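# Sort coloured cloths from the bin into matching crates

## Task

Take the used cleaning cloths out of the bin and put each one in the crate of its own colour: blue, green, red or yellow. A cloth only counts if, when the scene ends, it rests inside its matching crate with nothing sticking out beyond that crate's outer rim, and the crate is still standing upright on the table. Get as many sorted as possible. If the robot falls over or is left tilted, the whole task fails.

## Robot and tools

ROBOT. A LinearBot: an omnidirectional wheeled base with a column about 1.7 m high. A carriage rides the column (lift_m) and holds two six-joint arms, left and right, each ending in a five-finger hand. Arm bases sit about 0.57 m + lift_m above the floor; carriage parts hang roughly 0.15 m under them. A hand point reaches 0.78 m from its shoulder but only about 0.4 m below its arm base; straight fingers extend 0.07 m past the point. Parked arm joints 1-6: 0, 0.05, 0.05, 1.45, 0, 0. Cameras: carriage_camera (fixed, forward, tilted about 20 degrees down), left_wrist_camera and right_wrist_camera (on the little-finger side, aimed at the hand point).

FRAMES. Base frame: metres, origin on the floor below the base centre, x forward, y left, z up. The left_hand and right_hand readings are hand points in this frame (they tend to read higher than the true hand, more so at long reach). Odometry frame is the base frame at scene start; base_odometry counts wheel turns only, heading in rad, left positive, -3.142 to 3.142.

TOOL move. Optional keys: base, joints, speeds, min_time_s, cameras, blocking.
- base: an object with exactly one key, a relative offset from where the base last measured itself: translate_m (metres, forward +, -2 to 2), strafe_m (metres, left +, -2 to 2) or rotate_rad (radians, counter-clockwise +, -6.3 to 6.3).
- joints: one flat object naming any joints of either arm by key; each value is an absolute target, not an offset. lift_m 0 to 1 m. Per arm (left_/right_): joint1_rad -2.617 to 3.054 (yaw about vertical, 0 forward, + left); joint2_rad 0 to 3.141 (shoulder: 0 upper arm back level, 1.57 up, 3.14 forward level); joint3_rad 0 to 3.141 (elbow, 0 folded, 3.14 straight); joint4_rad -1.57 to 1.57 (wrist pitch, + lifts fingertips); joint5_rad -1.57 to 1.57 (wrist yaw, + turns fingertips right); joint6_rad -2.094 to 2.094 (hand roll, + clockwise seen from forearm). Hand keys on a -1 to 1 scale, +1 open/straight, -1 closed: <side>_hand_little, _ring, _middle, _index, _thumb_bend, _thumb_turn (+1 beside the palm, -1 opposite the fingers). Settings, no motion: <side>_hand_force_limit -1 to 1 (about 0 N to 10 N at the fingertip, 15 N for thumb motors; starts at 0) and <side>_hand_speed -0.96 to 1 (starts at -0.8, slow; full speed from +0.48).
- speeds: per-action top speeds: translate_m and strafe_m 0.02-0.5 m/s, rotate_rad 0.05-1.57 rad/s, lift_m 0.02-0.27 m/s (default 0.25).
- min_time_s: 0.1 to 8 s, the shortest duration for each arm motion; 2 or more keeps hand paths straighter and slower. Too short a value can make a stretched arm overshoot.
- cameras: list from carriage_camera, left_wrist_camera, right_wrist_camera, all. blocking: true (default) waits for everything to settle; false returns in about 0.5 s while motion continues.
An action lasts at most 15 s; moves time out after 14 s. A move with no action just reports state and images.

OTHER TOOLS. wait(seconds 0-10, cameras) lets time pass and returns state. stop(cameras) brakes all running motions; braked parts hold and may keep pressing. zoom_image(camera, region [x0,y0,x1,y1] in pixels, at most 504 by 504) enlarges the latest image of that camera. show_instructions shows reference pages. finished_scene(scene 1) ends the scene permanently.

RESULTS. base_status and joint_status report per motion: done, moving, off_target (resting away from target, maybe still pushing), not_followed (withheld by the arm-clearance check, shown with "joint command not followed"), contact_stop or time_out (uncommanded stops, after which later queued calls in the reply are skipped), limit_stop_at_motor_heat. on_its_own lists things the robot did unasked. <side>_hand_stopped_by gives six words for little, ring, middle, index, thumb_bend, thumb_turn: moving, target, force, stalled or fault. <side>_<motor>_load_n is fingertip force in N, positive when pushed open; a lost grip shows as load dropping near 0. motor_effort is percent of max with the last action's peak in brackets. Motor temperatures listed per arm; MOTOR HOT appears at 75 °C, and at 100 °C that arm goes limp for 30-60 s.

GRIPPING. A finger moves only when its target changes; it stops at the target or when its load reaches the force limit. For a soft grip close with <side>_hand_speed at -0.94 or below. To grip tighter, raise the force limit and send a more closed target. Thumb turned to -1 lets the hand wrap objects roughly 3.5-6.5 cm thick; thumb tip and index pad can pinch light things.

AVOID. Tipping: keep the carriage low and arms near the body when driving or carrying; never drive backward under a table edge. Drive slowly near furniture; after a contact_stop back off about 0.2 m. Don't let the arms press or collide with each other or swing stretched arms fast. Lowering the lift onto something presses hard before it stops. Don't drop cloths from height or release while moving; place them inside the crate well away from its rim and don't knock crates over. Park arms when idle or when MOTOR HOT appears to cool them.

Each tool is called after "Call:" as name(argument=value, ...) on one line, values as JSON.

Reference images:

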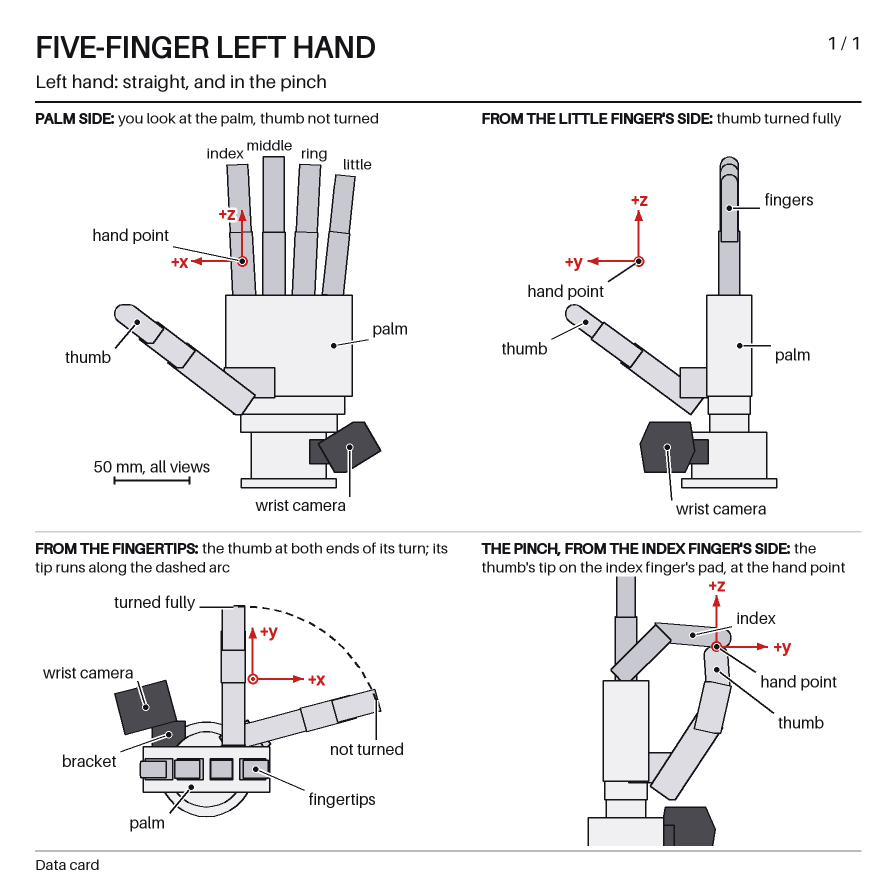

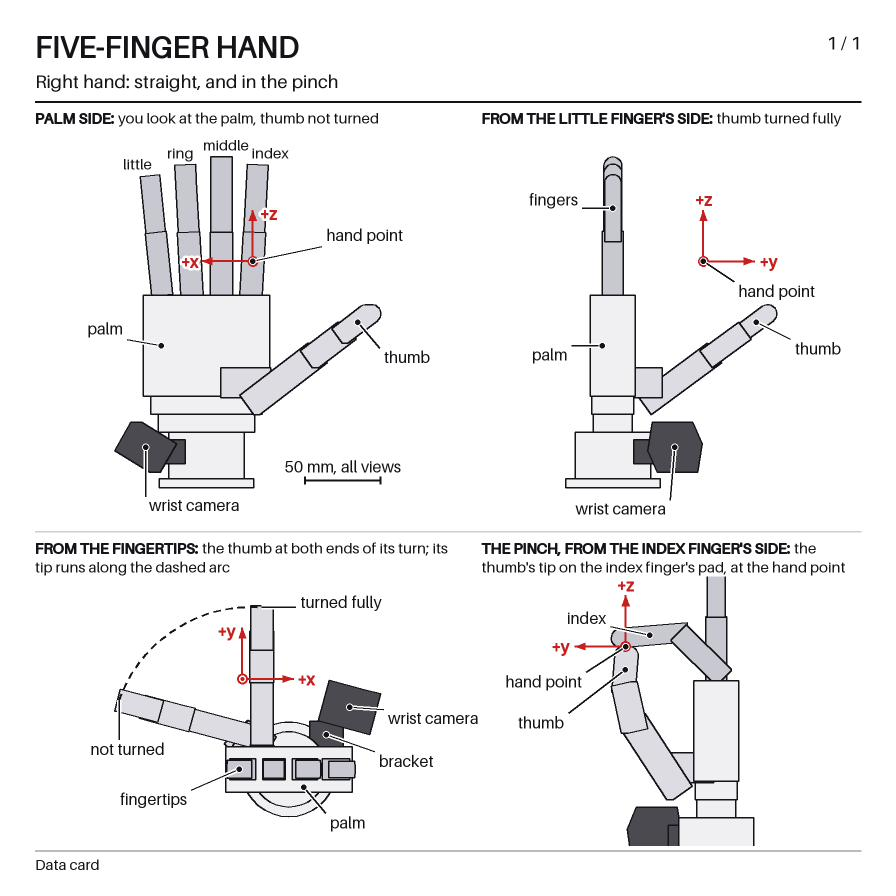

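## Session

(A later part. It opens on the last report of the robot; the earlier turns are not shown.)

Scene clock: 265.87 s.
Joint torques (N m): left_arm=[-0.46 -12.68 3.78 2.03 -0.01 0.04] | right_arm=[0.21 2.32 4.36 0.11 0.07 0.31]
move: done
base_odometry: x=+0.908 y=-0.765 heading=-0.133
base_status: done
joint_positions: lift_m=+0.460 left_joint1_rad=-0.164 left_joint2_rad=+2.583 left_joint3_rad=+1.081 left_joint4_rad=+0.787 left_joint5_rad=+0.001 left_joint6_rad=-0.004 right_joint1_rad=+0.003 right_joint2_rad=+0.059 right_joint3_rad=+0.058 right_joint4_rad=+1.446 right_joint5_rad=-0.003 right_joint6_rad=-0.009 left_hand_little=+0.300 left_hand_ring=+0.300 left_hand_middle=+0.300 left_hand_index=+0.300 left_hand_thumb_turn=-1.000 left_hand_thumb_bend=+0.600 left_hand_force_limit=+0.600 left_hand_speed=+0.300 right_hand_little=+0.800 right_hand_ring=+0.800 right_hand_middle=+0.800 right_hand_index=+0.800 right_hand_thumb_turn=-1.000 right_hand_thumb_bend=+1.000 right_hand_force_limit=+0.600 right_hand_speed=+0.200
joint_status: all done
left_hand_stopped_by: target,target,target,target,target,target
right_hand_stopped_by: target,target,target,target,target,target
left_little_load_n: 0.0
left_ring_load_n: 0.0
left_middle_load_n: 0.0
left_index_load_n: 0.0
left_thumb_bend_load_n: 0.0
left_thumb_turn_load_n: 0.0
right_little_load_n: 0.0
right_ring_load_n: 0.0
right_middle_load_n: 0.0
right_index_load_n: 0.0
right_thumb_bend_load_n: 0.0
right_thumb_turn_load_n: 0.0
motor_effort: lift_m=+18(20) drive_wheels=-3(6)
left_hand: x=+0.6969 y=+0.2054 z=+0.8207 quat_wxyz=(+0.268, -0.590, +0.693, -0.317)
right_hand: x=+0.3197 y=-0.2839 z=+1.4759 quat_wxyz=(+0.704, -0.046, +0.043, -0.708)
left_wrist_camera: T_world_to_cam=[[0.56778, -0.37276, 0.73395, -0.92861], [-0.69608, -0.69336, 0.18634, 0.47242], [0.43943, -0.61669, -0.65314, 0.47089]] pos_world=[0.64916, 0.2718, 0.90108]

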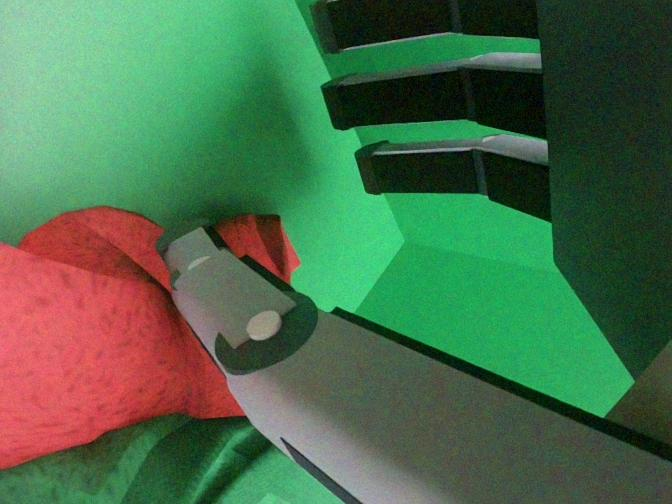

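Call:
move(base={"translate_m": -0.03}, joints={"left_hand_thumb_bend": 0.5}, speeds={"translate_m": 0.05})

Call:
move(joints={"lift_m": 0.408}, speeds={"lift_m": 0.06}, cameras=["left_wrist_camera"])

Call:
move(joints={"left_hand_index": -0.4, "left_hand_middle": -0.4, "left_hand_ring": -0.4, "left_hand_little": -0.4, "left_hand_thumb_bend": 0.15, "left_hand_speed": -0.5, "left_hand_force_limit": 0.6}, cameras=["left_wrist_camera"])

Call:
move(joints={"lift_m": 0.55}, speeds={"lift_m": 0.1}, cameras=["carriage_camera", "left_wrist_camera"])

Scene clock: 268.43 s.
Joint torques (N m): left_arm=[-0.4 -12.68 3.85 1.97 -0.01 0.04] | right_arm=[0.23 2.4 4.29 0.12 0.08 0.31]
move: done
base_odometry: x=+0.879 y=-0.760 heading=-0.133
base_status: done
joint_positions: lift_m=+0.460 left_joint1_rad=-0.164 left_joint2_rad=+2.583 left_joint3_rad=+1.081 left_joint4_rad=+0.793 left_joint5_rad=+0.000 left_joint6_rad=-0.004 right_joint1_rad=+0.003 right_joint2_rad=+0.059 right_joint3_rad=+0.058 right_joint4_rad=+1.448 right_joint5_rad=-0.002 right_joint6_rad=-0.009 left_hand_little=+0.300 left_hand_ring=+0.300 left_hand_middle=+0.300 left_hand_index=+0.300 left_hand_thumb_turn=-1.000 left_hand_thumb_bend=+0.500 left_hand_force_limit=+0.600 left_hand_speed=+0.300 right_hand_little=+0.800 right_hand_ring=+0.800 right_hand_middle=+0.800 right_hand_index=+0.800 right_hand_thumb_turn=-1.000 right_hand_thumb_bend=+1.000 right_hand_force_limit=+0.600 right_hand_speed=+0.200
joint_status: all done
left_hand_stopped_by: target,target,target,target,target,target
right_hand_stopped_by: target,target,target,target,target,target
left_little_load_n: 0.0
left_ring_load_n: 0.0
left_middle_load_n: -0.5
left_index_load_n: 0.0
left_thumb_bend_load_n: -0.5
left_thumb_turn_load_n: 0.0
right_little_load_n: 0.0
right_ring_load_n: 0.0
right_middle_load_n: 0.0
right_index_load_n: 0.0
right_thumb_bend_load_n: 0.0
right_thumb_turn_load_n: 0.0
motor_effort: lift_m=+16(20) drive_wheels=-1(7)
left_hand: x=+0.6982 y=+0.2053 z=+0.8217 quat_wxyz=(+0.270, -0.589, +0.692, -0.319)
right_hand: x=+0.3191 y=-0.2840 z=+1.4761 quat_wxyz=(+0.704, -0.045, +0.043, -0.708)
pictures: none

Scene clock: 269.63 s.
Joint torques (N m): left_arm=[-0.43 -12.83 3.47 1.38 0.08 0.03] | right_arm=[0.21 2.35 4.36 0.11 0.08 0.3]
move: done
base_odometry: x=+0.879 y=-0.760 heading=-0.133
base_status: not commanded
joint_positions: lift_m=+0.408 left_joint1_rad=-0.164 left_joint2_rad=+2.583 left_joint3_rad=+1.087 left_joint4_rad=+0.856 left_joint5_rad=-0.009 left_joint6_rad=-0.003 right_joint1_rad=+0.003 right_joint2_rad=+0.059 right_joint3_rad=+0.058 right_joint4_rad=+1.448 right_joint5_rad=-0.002 right_joint6_rad=-0.009 left_hand_little=+0.300 left_hand_ring=+0.300 left_hand_middle=+0.300 left_hand_index=+0.300 left_hand_thumb_turn=-1.000 left_hand_thumb_bend=+0.500 left_hand_force_limit=+0.600 left_hand_speed=+0.300 right_hand_little=+0.800 right_hand_ring=+0.800 right_hand_middle=+0.800 right_hand_index=+0.800 right_hand_thumb_turn=-1.000 right_hand_thumb_bend=+1.000 right_hand_force_limit=+0.600 right_hand_speed=+0.200
joint_status: all done
left_hand_stopped_by: target,target,target,target,target,target
right_hand_stopped_by: target,target,target,target,target,target
left_little_load_n: 0.0
left_ring_load_n: 0.0
left_middle_load_n: 0.0
left_index_load_n: 0.0
left_thumb_bend_load_n: 0.0
left_thumb_turn_load_n: -2.5
right_little_load_n: 0.0
right_ring_load_n: -0.5
right_middle_load_n: 0.0
right_index_load_n: 0.0
right_thumb_bend_load_n: 0.0
right_thumb_turn_load_n: 0.0
motor_effort: lift_m=+15(18) drive_wheels=-2(2)
left_hand: x=+0.7145 y=+0.2044 z=+0.7818 quat_wxyz=(+0.293, -0.581, +0.679, -0.340)
right_hand: x=+0.3193 y=-0.2840 z=+1.4241 quat_wxyz=(+0.704, -0.045, +0.043, -0.708)
left_wrist_camera: T_world_to_cam=[[0.51425, -0.36442, 0.77636, -0.907], [-0.70315, -0.69745, 0.13837, 0.53463], [0.49105, -0.61706, -0.61491, 0.37048]] pos_world=[0.66043, 0.27096, 0.858]

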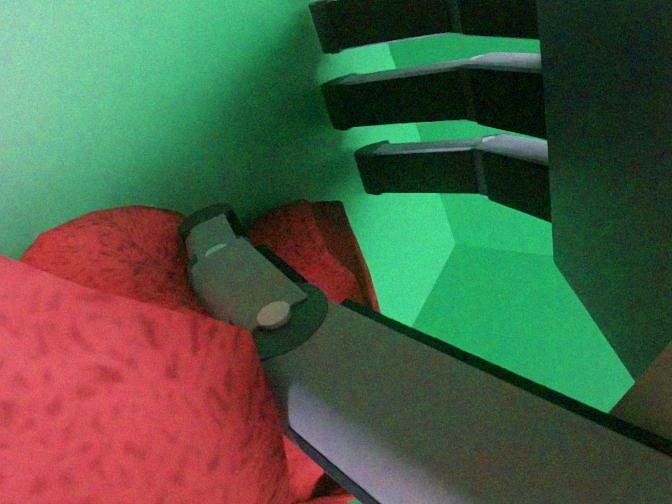

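Scene clock: 270.63 s.
Joint torques (N m): left_arm=[-0.43 -12.77 3.4 1.79 0.08 0.03] | right_arm=[0.21 2.39 4.44 0.12 0.08 0.3]
move: off_target
base_odometry: x=+0.879 y=-0.760 heading=-0.133
base_status: not commanded
joint_positions: lift_m=+0.408 left_joint1_rad=-0.164 left_joint2_rad=+2.583 left_joint3_rad=+1.087 left_joint4_rad=+0.811 left_joint5_rad=-0.009 left_joint6_rad=-0.003 right_joint1_rad=+0.003 right_joint2_rad=+0.059 right_joint3_rad=+0.058 right_joint4_rad=+1.448 right_joint5_rad=-0.002 right_joint6_rad=-0.009 left_hand_little=-0.400 left_hand_ring=-0.400 left_hand_middle=-0.285 left_hand_index=-0.335 left_hand_thumb_turn=-1.000 left_hand_thumb_bend=+0.179 left_hand_force_limit=+0.600 left_hand_speed=-0.500 right_hand_little=+0.800 right_hand_ring=+0.800 right_hand_middle=+0.800 right_hand_index=+0.800 right_hand_thumb_turn=-1.000 right_hand_thumb_bend=+1.000 right_hand_force_limit=+0.600 right_hand_speed=+0.200
joint_status: left_hand_middle off_target (ended at -0.285, target -0.400); left_hand_index off_target (ended at -0.335, target -0.400); left_hand_thumb_bend off_target (ended at +0.179, target +0.150); the others done
left_hand_stopped_by: target,target,force,force,force,target
right_hand_stopped_by: target,target,target,target,target,target
left_little_load_n: 0.0
left_ring_load_n: 0.0
left_middle_load_n: 12.0
left_index_load_n: 10.0
left_thumb_bend_load_n: 11.5
left_thumb_turn_load_n: -1.5
right_little_load_n: 0.0
right_ring_load_n: 0.0
right_middle_load_n: 0.0
right_index_load_n: 0.0
right_thumb_bend_load_n: 0.0
right_thumb_turn_load_n: 0.0
motor_effort: lift_m=+16(19) drive_wheels=-1(2)
left_hand: x=+0.7050 y=+0.2060 z=+0.7739 quat_wxyz=(+0.280, -0.587, +0.687, -0.324)
right_hand: x=+0.3193 y=-0.2840 z=+1.4241 quat_wxyz=(+0.704, -0.045, +0.043, -0.708)
left_wrist_camera: T_world_to_cam=[[0.54829, -0.37041, 0.74978, -0.89754], [-0.69657, -0.69841, 0.16434, 0.50552], [0.46278, -0.61238, -0.64095, 0.4104]] pos_world=[0.65432, 0.27192, 0.85292]

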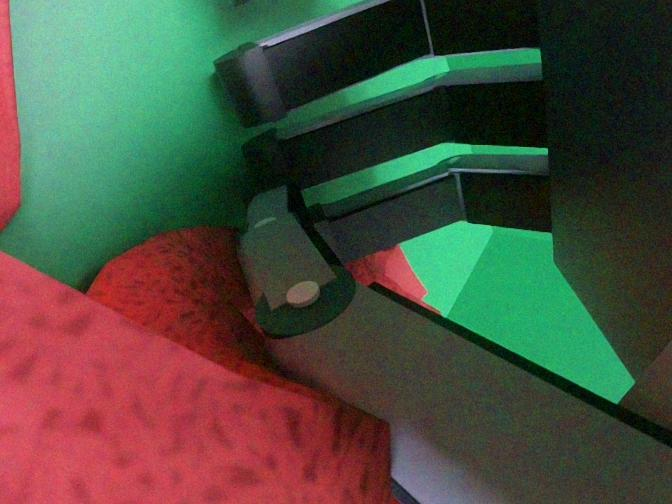

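Scene clock: 272.53 s.
Joint torques (N m): left_arm=[-0.44 -12.78 3.37 1.96 0.08 0.03] | right_arm=[0.25 2.3 4.3 0.13 0.07 0.3]
move: done
base_odometry: x=+0.879 y=-0.761 heading=-0.133
base_status: not commanded
joint_positions: lift_m=+0.550 left_joint1_rad=-0.164 left_joint2_rad=+2.583 left_joint3_rad=+1.087 left_joint4_rad=+0.793 left_joint5_rad=-0.008 left_joint6_rad=-0.003 right_joint1_rad=+0.003 right_joint2_rad=+0.059 right_joint3_rad=+0.058 right_joint4_rad=+1.447 right_joint5_rad=-0.002 right_joint6_rad=-0.009 left_hand_little=-0.400 left_hand_ring=-0.400 left_hand_middle=-0.285 left_hand_index=-0.335 left_hand_thumb_turn=-1.000 left_hand_thumb_bend=+0.179 left_hand_force_limit=+0.600 left_hand_speed=-0.500 right_hand_little=+0.800 right_hand_ring=+0.800 right_hand_middle=+0.800 right_hand_index=+0.800 right_hand_thumb_turn=-1.000 right_hand_thumb_bend=+1.000 right_hand_force_limit=+0.600 right_hand_speed=+0.200
joint_status: all done
left_hand_stopped_by: target,target,force,force,force,target
right_hand_stopped_by: target,target,target,target,target,target
left_little_load_n: 0.0
left_ring_load_n: 0.0
left_middle_load_n: 12.0
left_index_load_n: 10.5
left_thumb_bend_load_n: 11.5
left_thumb_turn_load_n: -1.5
right_little_load_n: 0.0
right_ring_load_n: 0.0
right_middle_load_n: 0.0
right_index_load_n: 0.0
right_thumb_bend_load_n: 0.0
right_thumb_turn_load_n: 0.5
motor_effort: lift_m=+22(30) drive_wheels=-2(2)
left_hand: x=+0.7012 y=+0.2065 z=+0.9123 quat_wxyz=(+0.274, -0.589, +0.690, -0.319)
right_hand: x=+0.3194 y=-0.2840 z=+1.5653 quat_wxyz=(+0.704, -0.045, +0.043, -0.708)
carriage_camera: T_world_to_cam=[[-0.00967, -0.99979, -0.01825, 0.02982], [-0.38462, 0.02056, -0.92285, 1.46353], [0.92303, -0.00191, -0.38473, 0.46695]] pos_world=[0.13218, 0.0006, 1.53081]
left_wrist_camera: T_world_to_cam=[[0.56105, -0.37251, 0.73923, -0.99794], [-0.69398, -0.69846, 0.17475, 0.46926], [0.45122, -0.61106, -0.65039, 0.51762]] pos_world=[0.65199, 0.27231, 0.99235]

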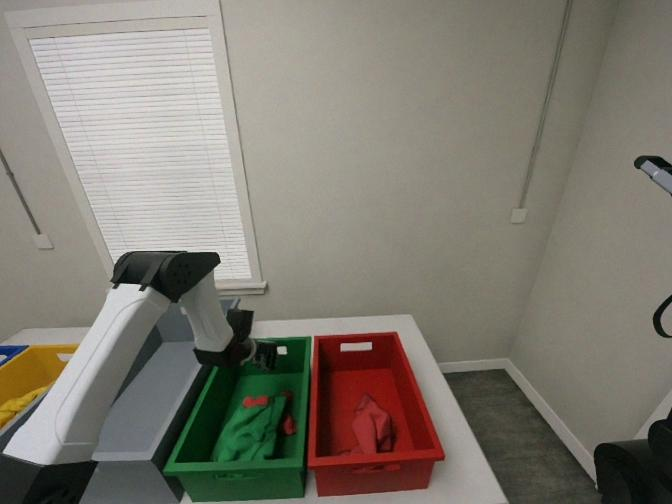

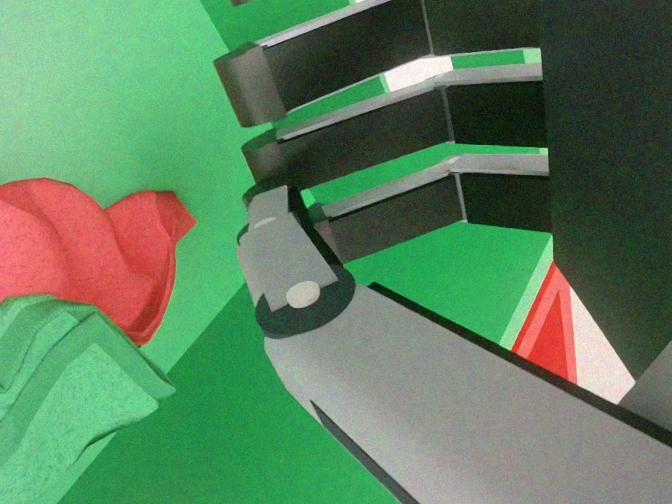

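Call:
move(base={"strafe_m": 0.015}, joints={"left_hand_thumb_bend": 0.5, "left_hand_index": 0.4, "left_hand_middle": 0.4, "left_hand_ring": 0.4, "left_hand_little": 0.4, "left_hand_speed": 0.3}, speeds={"strafe_m": 0.06})

Call:
move(base={"translate_m": -0.05}, joints={"lift_m": 0.48}, speeds={"translate_m": 0.05}, cameras=["left_wrist_camera"])

Call:
move(joints={"lift_m": 0.412}, speeds={"lift_m": 0.06}, cameras=["left_wrist_camera"])

Scene clock: 275.07 s.
Joint torques (N m): left_arm=[-0.53 -12.72 3.37 1.99 0.06 0.03] | right_arm=[0.27 2.47 4.4 0.11 0.08 0.3]
move: done
base_odometry: x=+0.880 y=-0.746 heading=-0.132
base_status: done
joint_positions: lift_m=+0.550 left_joint1_rad=-0.162 left_joint2_rad=+2.583 left_joint3_rad=+1.087 left_joint4_rad=+0.791 left_joint5_rad=-0.006 left_joint6_rad=-0.003 right_joint1_rad=+0.002 right_joint2_rad=+0.059 right_joint3_rad=+0.058 right_joint4_rad=+1.448 right_joint5_rad=-0.003 right_joint6_rad=-0.009 left_hand_little=+0.400 left_hand_ring=+0.400 left_hand_middle=+0.400 left_hand_index=+0.400 left_hand_thumb_turn=-1.000 left_hand_thumb_bend=+0.500 left_hand_force_limit=+0.600 left_hand_speed=+0.300 right_hand_little=+0.800 right_hand_ring=+0.800 right_hand_middle=+0.800 right_hand_index=+0.800 right_hand_thumb_turn=-1.000 right_hand_thumb_bend=+1.000 right_hand_force_limit=+0.600 right_hand_speed=+0.200
joint_status: all done
left_hand_stopped_by: target,target,target,target,target,target
right_hand_stopped_by: target,target,target,target,target,target
left_little_load_n: 0.0
left_ring_load_n: 0.0
left_middle_load_n: 0.0
left_index_load_n: -0.5
left_thumb_bend_load_n: 0.0
left_thumb_turn_load_n: 0.0
right_little_load_n: 0.0
right_ring_load_n: 0.0
right_middle_load_n: 0.0
right_index_load_n: 0.0
right_thumb_bend_load_n: 0.0
right_thumb_turn_load_n: 0.0
motor_effort: lift_m=+20(25) drive_wheels=-3(6)
left_hand: x=+0.7007 y=+0.2068 z=+0.9119 quat_wxyz=(+0.273, -0.590, +0.690, -0.318)
right_hand: x=+0.3194 y=-0.2840 z=+1.5654 quat_wxyz=(+0.703, -0.045, +0.043, -0.708)
pictures: none

Scene clock: 276.57 s.
Joint torques (N m): left_arm=[-0.53 -12.78 3.4 1.86 0.05 0.03] | right_arm=[0.28 2.37 4.45 0.14 0.08 0.3]
Motor temperatures (°C): left_arm=[28 47 43 46 28 28] | right_arm=[29 40 41 38 26 27]
move: done
base_odometry: x=+0.831 y=-0.739 heading=-0.132
base_status: done
joint_positions: lift_m=+0.480 left_joint1_rad=-0.162 left_joint2_rad=+2.583 left_joint3_rad=+1.087 left_joint4_rad=+0.805 left_joint5_rad=-0.006 left_joint6_rad=-0.003 right_joint1_rad=+0.002 right_joint2_rad=+0.059 right_joint3_rad=+0.058 right_joint4_rad=+1.449 right_joint5_rad=-0.002 right_joint6_rad=-0.009 left_hand_little=+0.400 left_hand_ring=+0.400 left_hand_middle=+0.400 left_hand_index=+0.400 left_hand_thumb_turn=-1.000 left_hand_thumb_bend=+0.500 left_hand_force_limit=+0.600 left_hand_speed=+0.300 right_hand_little=+0.800 right_hand_ring=+0.800 right_hand_middle=+0.800 right_hand_index=+0.800 right_hand_thumb_turn=-1.000 right_hand_thumb_bend=+1.000 right_hand_force_limit=+0.600 right_hand_speed=+0.200
joint_status: all done
left_hand_stopped_by: target,target,target,target,target,target
right_hand_stopped_by: target,target,target,target,target,target
left_little_load_n: 0.0
left_ring_load_n: 0.0
left_middle_load_n: 0.0
left_index_load_n: 0.0
left_thumb_bend_load_n: -1.0
left_thumb_turn_load_n: -0.5
right_little_load_n: 0.0
right_ring_load_n: 0.0
right_middle_load_n: 0.0
right_index_load_n: 0.0
right_thumb_bend_load_n: 0.0
right_thumb_turn_load_n: 0.0
motor_effort: lift_m=+18(20) drive_wheels=-2(6)
left_hand: x=+0.7035 y=+0.2063 z=+0.8446 quat_wxyz=(+0.277, -0.588, +0.688, -0.323)
right_hand: x=+0.3190 y=-0.2840 z=+1.4961 quat_wxyz=(+0.703, -0.045, +0.042, -0.708)
left_wrist_camera: T_world_to_cam=[[0.55294, -0.37037, 0.74638, -0.95016], [-0.69605, -0.69772, 0.16943, 0.48836], [0.45801, -0.6132, -0.64359, 0.46233]] pos_world=[0.65355, 0.27232, 0.92399]

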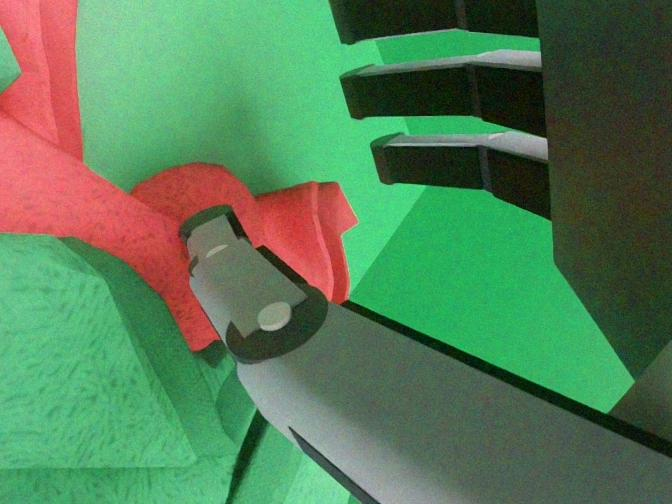

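Scene clock: 278.03 s.
Joint torques (N m): left_arm=[-0.53 -12.88 3.38 1.65 0.06 0.03] | right_arm=[0.28 2.25 4.74 0.13 0.08 0.31]
move: done
base_odometry: x=+0.831 y=-0.739 heading=-0.132
base_status: not commanded
joint_positions: lift_m=+0.412 left_joint1_rad=-0.162 left_joint2_rad=+2.583 left_joint3_rad=+1.087 left_joint4_rad=+0.829 left_joint5_rad=-0.007 left_joint6_rad=-0.003 right_joint1_rad=+0.002 right_joint2_rad=+0.059 right_joint3_rad=+0.058 right_joint4_rad=+1.448 right_joint5_rad=-0.002 right_joint6_rad=-0.009 left_hand_little=+0.400 left_hand_ring=+0.400 left_hand_middle=+0.400 left_hand_index=+0.400 left_hand_thumb_turn=-1.000 left_hand_thumb_bend=+0.500 left_hand_force_limit=+0.600 left_hand_speed=+0.300 right_hand_little=+0.800 right_hand_ring=+0.800 right_hand_middle=+0.800 right_hand_index=+0.800 right_hand_thumb_turn=-1.000 right_hand_thumb_bend=+1.000 right_hand_force_limit=+0.600 right_hand_speed=+0.200
joint_status: all done
left_hand_stopped_by: target,target,target,target,target,target
right_hand_stopped_by: target,target,target,target,target,target
left_little_load_n: 0.0
left_ring_load_n: 0.0
left_middle_load_n: 0.0
left_index_load_n: 0.5
left_thumb_bend_load_n: -0.5
left_thumb_turn_load_n: 0.0
right_little_load_n: 0.0
right_ring_load_n: 0.0
right_middle_load_n: 0.0
right_index_load_n: 0.0
right_thumb_bend_load_n: 0.0
right_thumb_turn_load_n: 0.0
motor_effort: lift_m=+19(19) drive_wheels=-1(3)
left_hand: x=+0.7089 y=+0.2056 z=+0.7809 quat_wxyz=(+0.285, -0.585, +0.684, -0.331)
right_hand: x=+0.3192 y=-0.2840 z=+1.4280 quat_wxyz=(+0.703, -0.045, +0.043, -0.708)
left_wrist_camera: T_world_to_cam=[[0.53473, -0.3675, 0.76092, -0.90473], [-0.69944, -0.69778, 0.15452, 0.51643], [0.47417, -0.61485, -0.63017, 0.39681]] pos_world=[0.65684, 0.27184, 0.85869]

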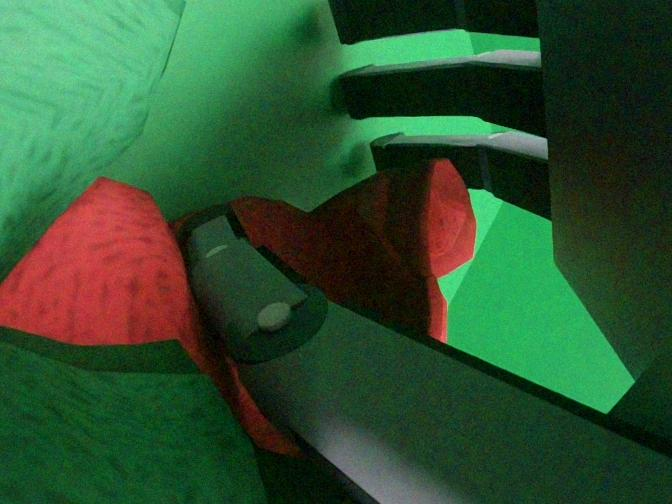

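Call:
move(joints={"left_hand_index": -0.4, "left_hand_middle": -0.4, "left_hand_ring": -0.4, "left_hand_little": -0.4, "left_hand_thumb_bend": 0.15, "left_hand_speed": -0.5, "left_hand_force_limit": 0.6}, cameras=["left_wrist_camera"])

Call:
move(joints={"lift_m": 0.58}, speeds={"lift_m": 0.1}, cameras=["carriage_camera", "left_wrist_camera"])

Scene clock: 279.50 s.
Joint torques (N m): left_arm=[-0.53 -12.79 3.4 1.74 0.06 0.03] | right_arm=[0.29 2.39 4.42 0.11 0.08 0.31]
move: off_target
base_odometry: x=+0.831 y=-0.739 heading=-0.132
base_status: not commanded
joint_positions: lift_m=+0.412 left_joint1_rad=-0.162 left_joint2_rad=+2.583 left_joint3_rad=+1.087 left_joint4_rad=+0.816 left_joint5_rad=-0.007 left_joint6_rad=-0.003 right_joint1_rad=+0.002 right_joint2_rad=+0.059 right_joint3_rad=+0.058 right_joint4_rad=+1.448 right_joint5_rad=-0.002 right_joint6_rad=-0.009 left_hand_little=-0.400 left_hand_ring=-0.400 left_hand_middle=-0.277 left_hand_index=-0.283 left_hand_thumb_turn=-1.000 left_hand_thumb_bend=+0.156 left_hand_force_limit=+0.600 left_hand_speed=-0.500 right_hand_little=+0.800 right_hand_ring=+0.800 right_hand_middle=+0.800 right_hand_index=+0.800 right_hand_thumb_turn=-1.000 right_hand_thumb_bend=+1.000 right_hand_force_limit=+0.600 right_hand_speed=+0.200
joint_status: left_hand_middle off_target (ended at -0.277, target -0.400); left_hand_index off_target (ended at -0.283, target -0.400); the others done
left_hand_stopped_by: target,target,force,force,target,target
right_hand_stopped_by: target,target,target,target,target,target
left_little_load_n: 0.0
left_ring_load_n: 0.0
left_middle_load_n: 12.0
left_index_load_n: 9.0
left_thumb_bend_load_n: 8.5
left_thumb_turn_load_n: -2.0
right_little_load_n: 0.0
right_ring_load_n: 0.0
right_middle_load_n: 0.0
right_index_load_n: -0.5
right_thumb_bend_load_n: 0.0
right_thumb_turn_load_n: 0.0
motor_effort: lift_m=+15(20) drive_wheels=+0(2)
left_hand: x=+0.7061 y=+0.2060 z=+0.7786 quat_wxyz=(+0.281, -0.586, +0.686, -0.327)
right_hand: x=+0.3192 y=-0.2840 z=+1.4280 quat_wxyz=(+0.703, -0.045, +0.043, -0.708)
left_wrist_camera: T_world_to_cam=[[0.54432, -0.36902, 0.75335, -0.90204], [-0.69761, -0.69787, 0.16221, 0.50785], [0.46588, -0.61384, -0.6373, 0.40823]] pos_world=[0.6551, 0.27213, 0.85734]

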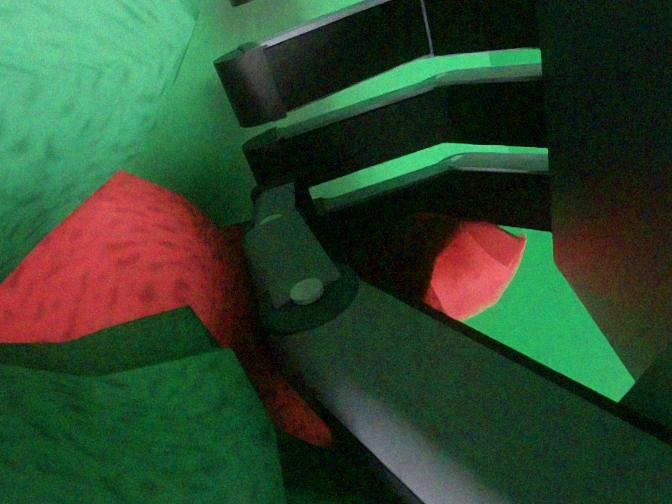

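Scene clock: 281.67 s.
Joint torques (N m): left_arm=[-0.54 -12.74 3.41 1.95 0.06 0.03] | right_arm=[0.27 2.33 4.52 0.09 0.08 0.3]
move: done
base_odometry: x=+0.831 y=-0.739 heading=-0.132
base_status: not commanded
joint_positions: lift_m=+0.580 left_joint1_rad=-0.162 left_joint2_rad=+2.583 left_joint3_rad=+1.087 left_joint4_rad=+0.794 left_joint5_rad=-0.007 left_joint6_rad=-0.003 right_joint1_rad=+0.002 right_joint2_rad=+0.059 right_joint3_rad=+0.058 right_joint4_rad=+1.448 right_joint5_rad=-0.002 right_joint6_rad=-0.009 left_hand_little=-0.400 left_hand_ring=-0.400 left_hand_middle=-0.277 left_hand_index=-0.283 left_hand_thumb_turn=-1.000 left_hand_thumb_bend=+0.156 left_hand_force_limit=+0.600 left_hand_speed=-0.500 right_hand_little=+0.800 right_hand_ring=+0.800 right_hand_middle=+0.800 right_hand_index=+0.800 right_hand_thumb_turn=-1.000 right_hand_thumb_bend=+1.000 right_hand_force_limit=+0.600 right_hand_speed=+0.200
joint_status: all done
left_hand_stopped_by: target,target,force,force,target,target
right_hand_stopped_by: target,target,target,target,target,target
left_little_load_n: 0.0
left_ring_load_n: 0.0
left_middle_load_n: 12.5
left_index_load_n: 3.0
left_thumb_bend_load_n: 7.5
left_thumb_turn_load_n: -1.5
right_little_load_n: 0.0
right_ring_load_n: 0.0
right_middle_load_n: 0.0
right_index_load_n: 0.0
right_thumb_bend_load_n: 0.0
right_thumb_turn_load_n: 0.0
motor_effort: lift_m=+24(28) drive_wheels=-1(2)
left_hand: x=+0.7014 y=+0.2068 z=+0.9423 quat_wxyz=(+0.274, -0.589, +0.690, -0.319)
right_hand: x=+0.3194 y=-0.2840 z=+1.5954 quat_wxyz=(+0.703, -0.045, +0.043, -0.708)
carriage_camera: T_world_to_cam=[[-0.00967, -0.99979, -0.01825, 0.03036], [-0.38462, 0.02056, -0.92285, 1.49122], [0.92303, -0.00191, -0.38473, 0.47849]] pos_world=[0.13218, 0.0006, 1.56081]
left_wrist_camera: T_world_to_cam=[[0.56063, -0.37174, 0.73993, -1.02063], [-0.69395, -0.69846, 0.17489, 0.46415], [0.4518, -0.61152, -0.64955, 0.5361]] pos_world=[0.65209, 0.27262, 1.02225]

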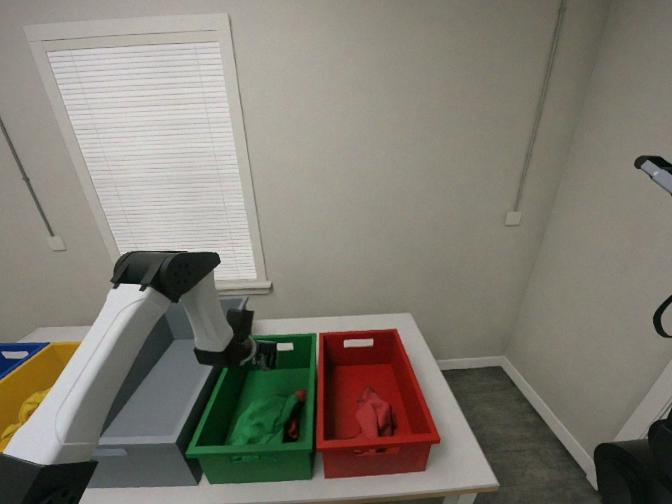

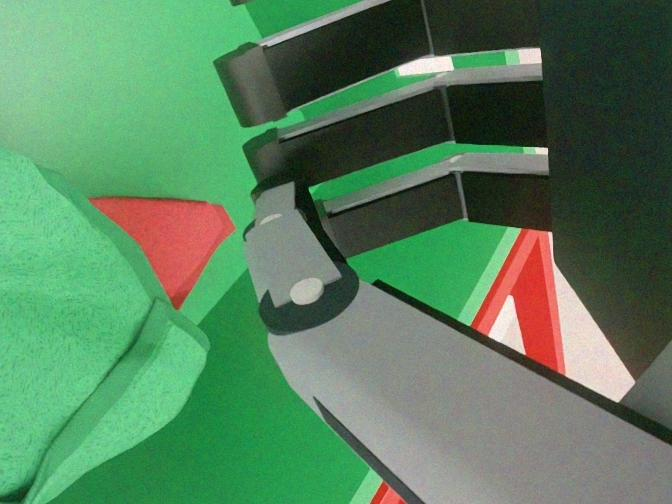

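Call:
move(joints={"lift_m": 0.85}, cameras=["carriage_camera", "left_wrist_camera"])

Call:
zoom_image(camera="carriage_camera", region=[180, 370, 340, 504])

Call:
zoom_image(camera="left_wrist_camera", region=[0, 0, 300, 300])

Scene clock: 283.77 s.
Joint torques (N m): left_arm=[-0.53 -12.77 3.3 2.01 0.06 0.03] | right_arm=[0.28 2.41 4.31 0.13 0.07 0.31]
move: done
base_odometry: x=+0.831 y=-0.739 heading=-0.132
base_status: not commanded
joint_positions: lift_m=+0.850 left_joint1_rad=-0.162 left_joint2_rad=+2.583 left_joint3_rad=+1.087 left_joint4_rad=+0.792 left_joint5_rad=-0.007 left_joint6_rad=-0.003 right_joint1_rad=+0.002 right_joint2_rad=+0.058 right_joint3_rad=+0.058 right_joint4_rad=+1.446 right_joint5_rad=-0.002 right_joint6_rad=-0.009 left_hand_little=-0.400 left_hand_ring=-0.400 left_hand_middle=-0.277 left_hand_index=-0.283 left_hand_thumb_turn=-1.000 left_hand_thumb_bend=+0.156 left_hand_force_limit=+0.600 left_hand_speed=-0.500 right_hand_little=+0.800 right_hand_ring=+0.800 right_hand_middle=+0.800 right_hand_index=+0.800 right_hand_thumb_turn=-1.000 right_hand_thumb_bend=+1.000 right_hand_force_limit=+0.600 right_hand_speed=+0.200
joint_status: all done
left_hand_stopped_by: target,target,force,force,target,target
right_hand_stopped_by: target,target,target,target,target,target
left_little_load_n: 0.0
left_ring_load_n: 0.0
left_middle_load_n: 13.0
left_index_load_n: 3.0
left_thumb_bend_load_n: 8.0
left_thumb_turn_load_n: -2.0
right_little_load_n: 0.0
right_ring_load_n: 0.0
right_middle_load_n: -0.5
right_index_load_n: 0.0
right_thumb_bend_load_n: 0.0
right_thumb_turn_load_n: 0.0
motor_effort: lift_m=+22(29) drive_wheels=-1(3)
left_hand: x=+0.7009 y=+0.2069 z=+1.2119 quat_wxyz=(+0.274, -0.590, +0.690, -0.318)
right_hand: x=+0.3194 y=-0.2840 z=+1.8653 quat_wxyz=(+0.703, -0.045, +0.043, -0.708)
carriage_camera: T_world_to_cam=[[-0.00967, -0.99979, -0.01825, 0.03529], [-0.38462, 0.02056, -0.92285, 1.74039], [0.92303, -0.00191, -0.38473, 0.58237]] pos_world=[0.13218, 0.0006, 1.83081]
left_wrist_camera: T_world_to_cam=[[0.56232, -0.37199, 0.73852, -1.21928], [-0.69352, -0.69856, 0.17619, 0.4149], [0.45036, -0.61126, -0.6508, 0.71401]] pos_world=[0.6518, 0.27271, 1.29204]

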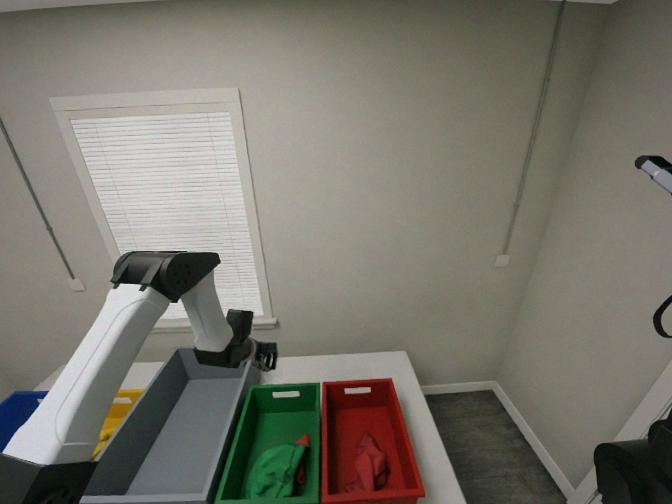

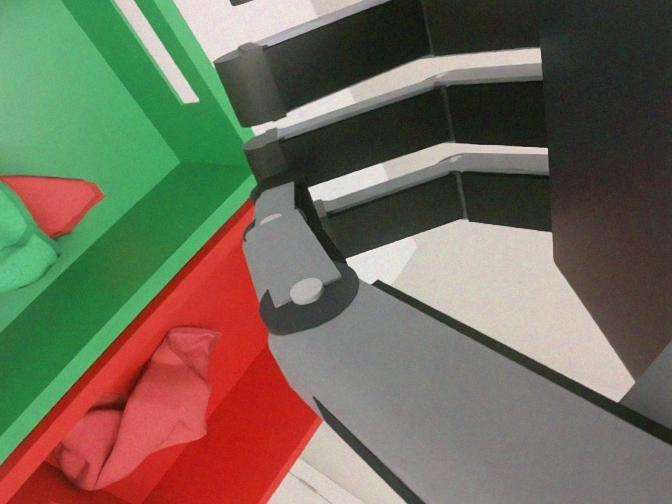

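Scaled by 3.150 from the camera's image (finer frame: 960x720).

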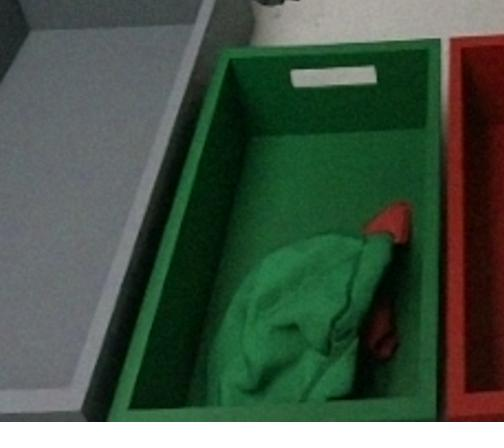

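Scaled by 1.680 from the camera's image (finer frame: 960x720).

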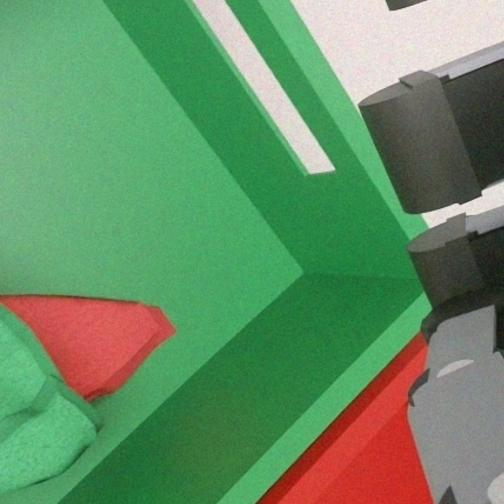

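Call:
move(base={"strafe_m": 0.07}, joints={"left_hand_thumb_bend": 0.6, "left_hand_index": 0.5, "left_hand_middle": 0.5, "left_hand_ring": 0.5, "left_hand_little": 0.5, "left_hand_speed": 0.3}, speeds={"strafe_m": 0.15})

Call:
move(base={"translate_m": -0.11}, joints={"lift_m": 0.52}, speeds={"translate_m": 0.15}, cameras=["carriage_camera", "left_wrist_camera"])

Scene clock: 286.67 s.
Joint torques (N m): left_arm=[-0.62 -12.81 3.38 1.99 0.05 0.03] | right_arm=[0.34 2.4 4.4 0.16 0.04 0.3]
move: done
base_odometry: x=+0.840 y=-0.669 heading=-0.132
base_status: done
joint_positions: lift_m=+0.850 left_joint1_rad=-0.162 left_joint2_rad=+2.583 left_joint3_rad=+1.087 left_joint4_rad=+0.792 left_joint5_rad=-0.006 left_joint6_rad=-0.003 right_joint1_rad=+0.002 right_joint2_rad=+0.058 right_joint3_rad=+0.058 right_joint4_rad=+1.446 right_joint5_rad=-0.002 right_joint6_rad=-0.009 left_hand_little=+0.500 left_hand_ring=+0.500 left_hand_middle=+0.500 left_hand_index=+0.500 left_hand_thumb_turn=-1.000 left_hand_thumb_bend=+0.600 left_hand_force_limit=+0.600 left_hand_speed=+0.300 right_hand_little=+0.800 right_hand_ring=+0.800 right_hand_middle=+0.800 right_hand_index=+0.800 right_hand_thumb_turn=-1.000 right_hand_thumb_bend=+1.000 right_hand_force_limit=+0.600 right_hand_speed=+0.200
joint_status: all done
left_hand_stopped_by: target,target,target,target,target,target
right_hand_stopped_by: target,target,target,target,target,target
left_little_load_n: 0.0
left_ring_load_n: 0.0
left_middle_load_n: 0.0
left_index_load_n: 0.0
left_thumb_bend_load_n: 0.0
left_thumb_turn_load_n: 0.0
right_little_load_n: 0.0
right_ring_load_n: 0.0
right_middle_load_n: 0.0
right_index_load_n: 0.0
right_thumb_bend_load_n: 0.0
right_thumb_turn_load_n: 0.0
motor_effort: lift_m=+24(25) drive_wheels=-3(8)
left_hand: x=+0.7008 y=+0.2071 z=+1.2119 quat_wxyz=(+0.273, -0.590, +0.690, -0.318)
right_hand: x=+0.3194 y=-0.2842 z=+1.8654 quat_wxyz=(+0.703, -0.045, +0.043, -0.708)
pictures: none

Scene clock: 288.53 s.
Joint torques (N m): left_arm=[-0.62 -12.81 3.34 2.03 0.05 0.03] | right_arm=[0.34 2.59 4.41 0.13 0.1 0.3]
move: done
base_odometry: x=+0.731 y=-0.655 heading=-0.132
base_status: done
joint_positions: lift_m=+0.520 left_joint1_rad=-0.162 left_joint2_rad=+2.583 left_joint3_rad=+1.087 left_joint4_rad=+0.788 left_joint5_rad=-0.005 left_joint6_rad=-0.003 right_joint1_rad=+0.002 right_joint2_rad=+0.058 right_joint3_rad=+0.058 right_joint4_rad=+1.446 right_joint5_rad=-0.002 right_joint6_rad=-0.009 left_hand_little=+0.500 left_hand_ring=+0.500 left_hand_middle=+0.500 left_hand_index=+0.500 left_hand_thumb_turn=-1.000 left_hand_thumb_bend=+0.600 left_hand_force_limit=+0.600 left_hand_speed=+0.300 right_hand_little=+0.800 right_hand_ring=+0.800 right_hand_middle=+0.800 right_hand_index=+0.800 right_hand_thumb_turn=-1.000 right_hand_thumb_bend=+1.000 right_hand_force_limit=+0.600 right_hand_speed=+0.200
joint_status: all done
left_hand_stopped_by: target,target,target,target,target,target
right_hand_stopped_by: target,target,target,target,target,target
left_little_load_n: 0.0
left_ring_load_n: 0.0
left_middle_load_n: 0.0
left_index_load_n: 0.0
left_thumb_bend_load_n: 0.0
left_thumb_turn_load_n: 0.0
right_little_load_n: 0.5
right_ring_load_n: 0.0
right_middle_load_n: -0.5
right_index_load_n: 0.0
right_thumb_bend_load_n: 0.0
right_thumb_turn_load_n: 0.0
motor_effort: lift_m=+18(20) drive_wheels=+0(6)
left_hand: x=+0.6999 y=+0.2071 z=+0.8819 quat_wxyz=(+0.272, -0.590, +0.691, -0.317)
right_hand: x=+0.3194 y=-0.2842 z=+1.5359 quat_wxyz=(+0.703, -0.045, +0.043, -0.708)
carriage_camera: T_world_to_cam=[[-0.00967, -0.99979, -0.01825, 0.02928], [-0.38462, 0.02056, -0.92285, 1.4364], [0.92303, -0.00191, -0.38473, 0.45564]] pos_world=[0.13218, 0.0006, 1.50141]
left_wrist_camera: T_world_to_cam=[[0.56533, -0.37196, 0.73624, -0.97499], [-0.69303, -0.69823, 0.17939, 0.46928], [0.44734, -0.61165, -0.65251, 0.5034]] pos_world=[0.65122, 0.27291, 0.96212]

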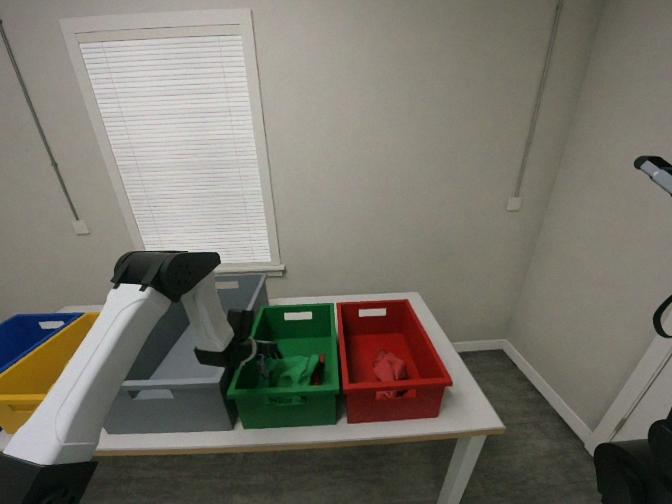

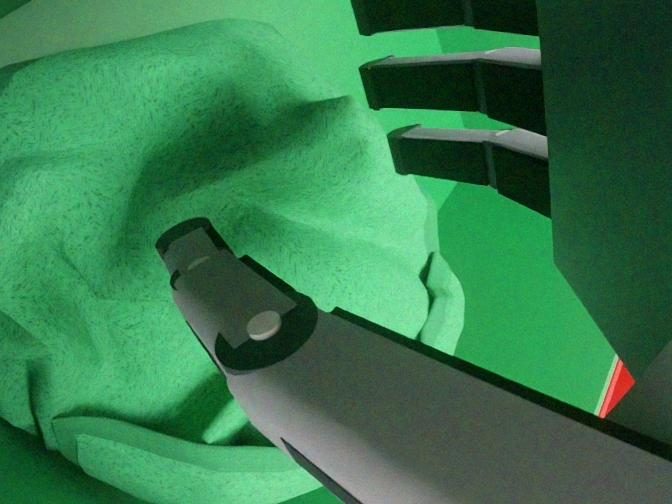

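Call:
move(joints={"lift_m": 0.455}, speeds={"lift_m": 0.1}, cameras=["left_wrist_camera"])

Scene clock: 289.97 s.
Joint torques (N m): left_arm=[-0.62 -9.51 3.64 1.23 0.45 -0.35] | right_arm=[0.34 2.3 4.4 0.11 0.07 0.31]
move: done
base_odometry: x=+0.731 y=-0.655 heading=-0.132
base_status: not commanded
joint_positions: lift_m=+0.456 left_joint1_rad=-0.162 left_joint2_rad=+2.548 left_joint3_rad=+1.087 left_joint4_rad=+0.877 left_joint5_rad=-0.046 left_joint6_rad=+0.039 right_joint1_rad=+0.002 right_joint2_rad=+0.058 right_joint3_rad=+0.058 right_joint4_rad=+1.448 right_joint5_rad=-0.002 right_joint6_rad=-0.009 left_hand_little=+0.500 left_hand_ring=+0.500 left_hand_middle=+0.500 left_hand_index=+0.500 left_hand_thumb_turn=-1.000 left_hand_thumb_bend=+0.600 left_hand_force_limit=+0.600 left_hand_speed=+0.300 right_hand_little=+0.800 right_hand_ring=+0.800 right_hand_middle=+0.800 right_hand_index=+0.800 right_hand_thumb_turn=-1.000 right_hand_thumb_bend=+1.000 right_hand_force_limit=+0.600 right_hand_speed=+0.200
joint_status: all done
left_hand_stopped_by: target,target,target,target,target,target
right_hand_stopped_by: target,target,target,target,target,target
left_little_load_n: 0.0
left_ring_load_n: 0.0
left_middle_load_n: 0.0
left_index_load_n: 0.0
left_thumb_bend_load_n: 0.0
left_thumb_turn_load_n: 0.0
right_little_load_n: 0.0
right_ring_load_n: 0.0
right_middle_load_n: 0.0
right_index_load_n: 0.0
right_thumb_bend_load_n: 0.5
right_thumb_turn_load_n: 0.0
motor_effort: lift_m=+14(18) drive_wheels=-3(4)
left_hand: x=+0.7308 y=+0.2127 z=+0.8483 quat_wxyz=(+0.329, -0.566, +0.675, -0.341)
right_hand: x=+0.3189 y=-0.2842 z=+1.4713 quat_wxyz=(+0.703, -0.044, +0.043, -0.708)
left_wrist_camera: T_world_to_cam=[[0.46796, -0.39721, 0.78945, -0.93429], [-0.70384, -0.70772, 0.06112, 0.61092], [0.53443, -0.58425, -0.61076, 0.36633]] pos_world=[0.67142, 0.27528, 0.92398]

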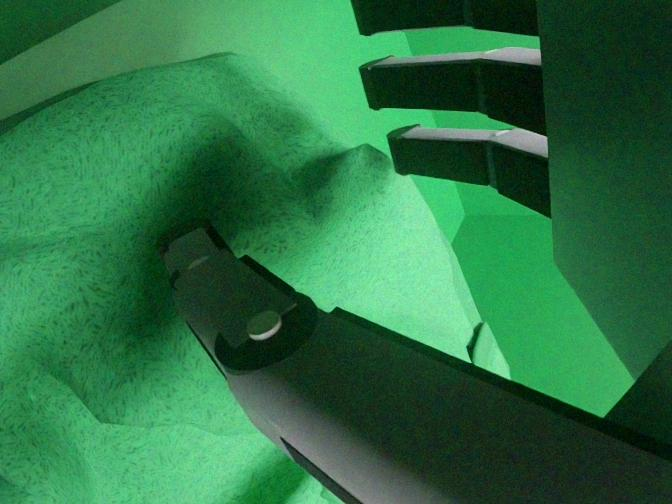

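Call:
move(joints={"lift_m": 0.52}, speeds={"lift_m": 0.1}, cameras=["carriage_camera"])

Call:
zoom_image(camera="carriage_camera", region=[200, 280, 360, 440])

Scene clock: 291.80 s.
Joint torques (N m): left_arm=[-0.62 -11.66 3.32 1.96 0.08 -0.07] | right_arm=[0.35 2.44 4.55 0.11 0.08 0.3]
move: done
base_odometry: x=+0.731 y=-0.655 heading=-0.132
base_status: not commanded
joint_positions: lift_m=+0.520 left_joint1_rad=-0.162 left_joint2_rad=+2.571 left_joint3_rad=+1.088 left_joint4_rad=+0.797 left_joint5_rad=-0.009 left_joint6_rad=+0.008 right_joint1_rad=+0.002 right_joint2_rad=+0.058 right_joint3_rad=+0.058 right_joint4_rad=+1.448 right_joint5_rad=-0.002 right_joint6_rad=-0.009 left_hand_little=+0.500 left_hand_ring=+0.500 left_hand_middle=+0.500 left_hand_index=+0.500 left_hand_thumb_turn=-1.000 left_hand_thumb_bend=+0.600 left_hand_force_limit=+0.600 left_hand_speed=+0.300 right_hand_little=+0.800 right_hand_ring=+0.800 right_hand_middle=+0.800 right_hand_index=+0.800 right_hand_thumb_turn=-1.000 right_hand_thumb_bend=+1.000 right_hand_force_limit=+0.600 right_hand_speed=+0.200
joint_status: all done
left_hand_stopped_by: target,target,target,target,target,target
right_hand_stopped_by: target,target,target,target,target,target
left_little_load_n: 0.0
left_ring_load_n: 0.0
left_middle_load_n: 0.0
left_index_load_n: 0.0
left_thumb_bend_load_n: 0.0
left_thumb_turn_load_n: 0.0
right_little_load_n: 0.0
right_ring_load_n: 0.0
right_middle_load_n: 0.0
right_index_load_n: 0.0
right_thumb_bend_load_n: 0.0
right_thumb_turn_load_n: 0.0
motor_effort: lift_m=+23(27) drive_wheels=+0(2)
left_hand: x=+0.7062 y=+0.2074 z=+0.8884 quat_wxyz=(+0.281, -0.584, +0.690, -0.322)
right_hand: x=+0.3190 y=-0.2842 z=+1.5355 quat_wxyz=(+0.703, -0.045, +0.043, -0.708)
carriage_camera: T_world_to_cam=[[-0.00967, -0.99979, -0.01825, 0.02927], [-0.38462, 0.02056, -0.92285, 1.43585], [0.92303, -0.00191, -0.38473, 0.45541]] pos_world=[0.13218, 0.0006, 1.50081]

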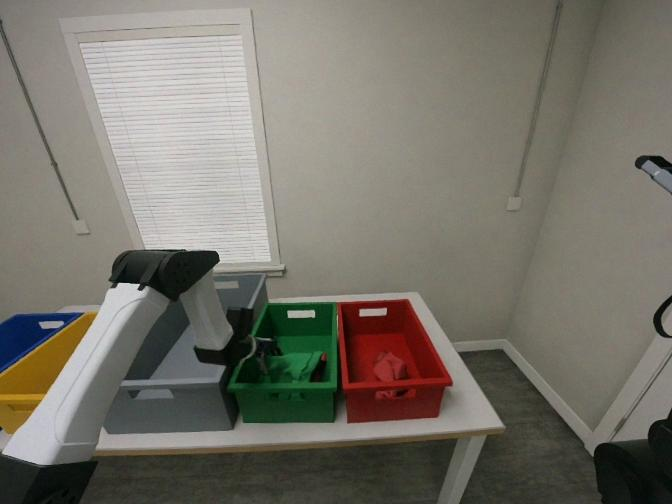

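Scaled by 3.150 from the camera's image (finer frame: 960x720).

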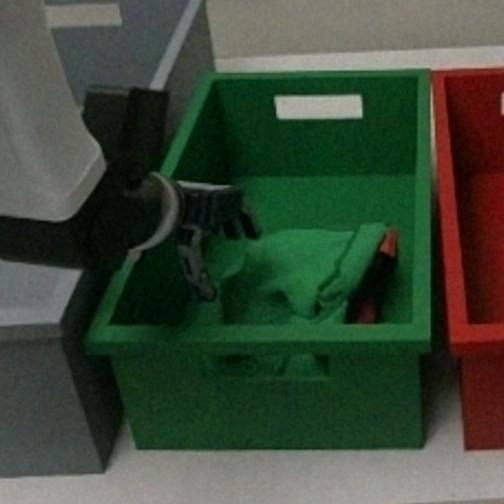

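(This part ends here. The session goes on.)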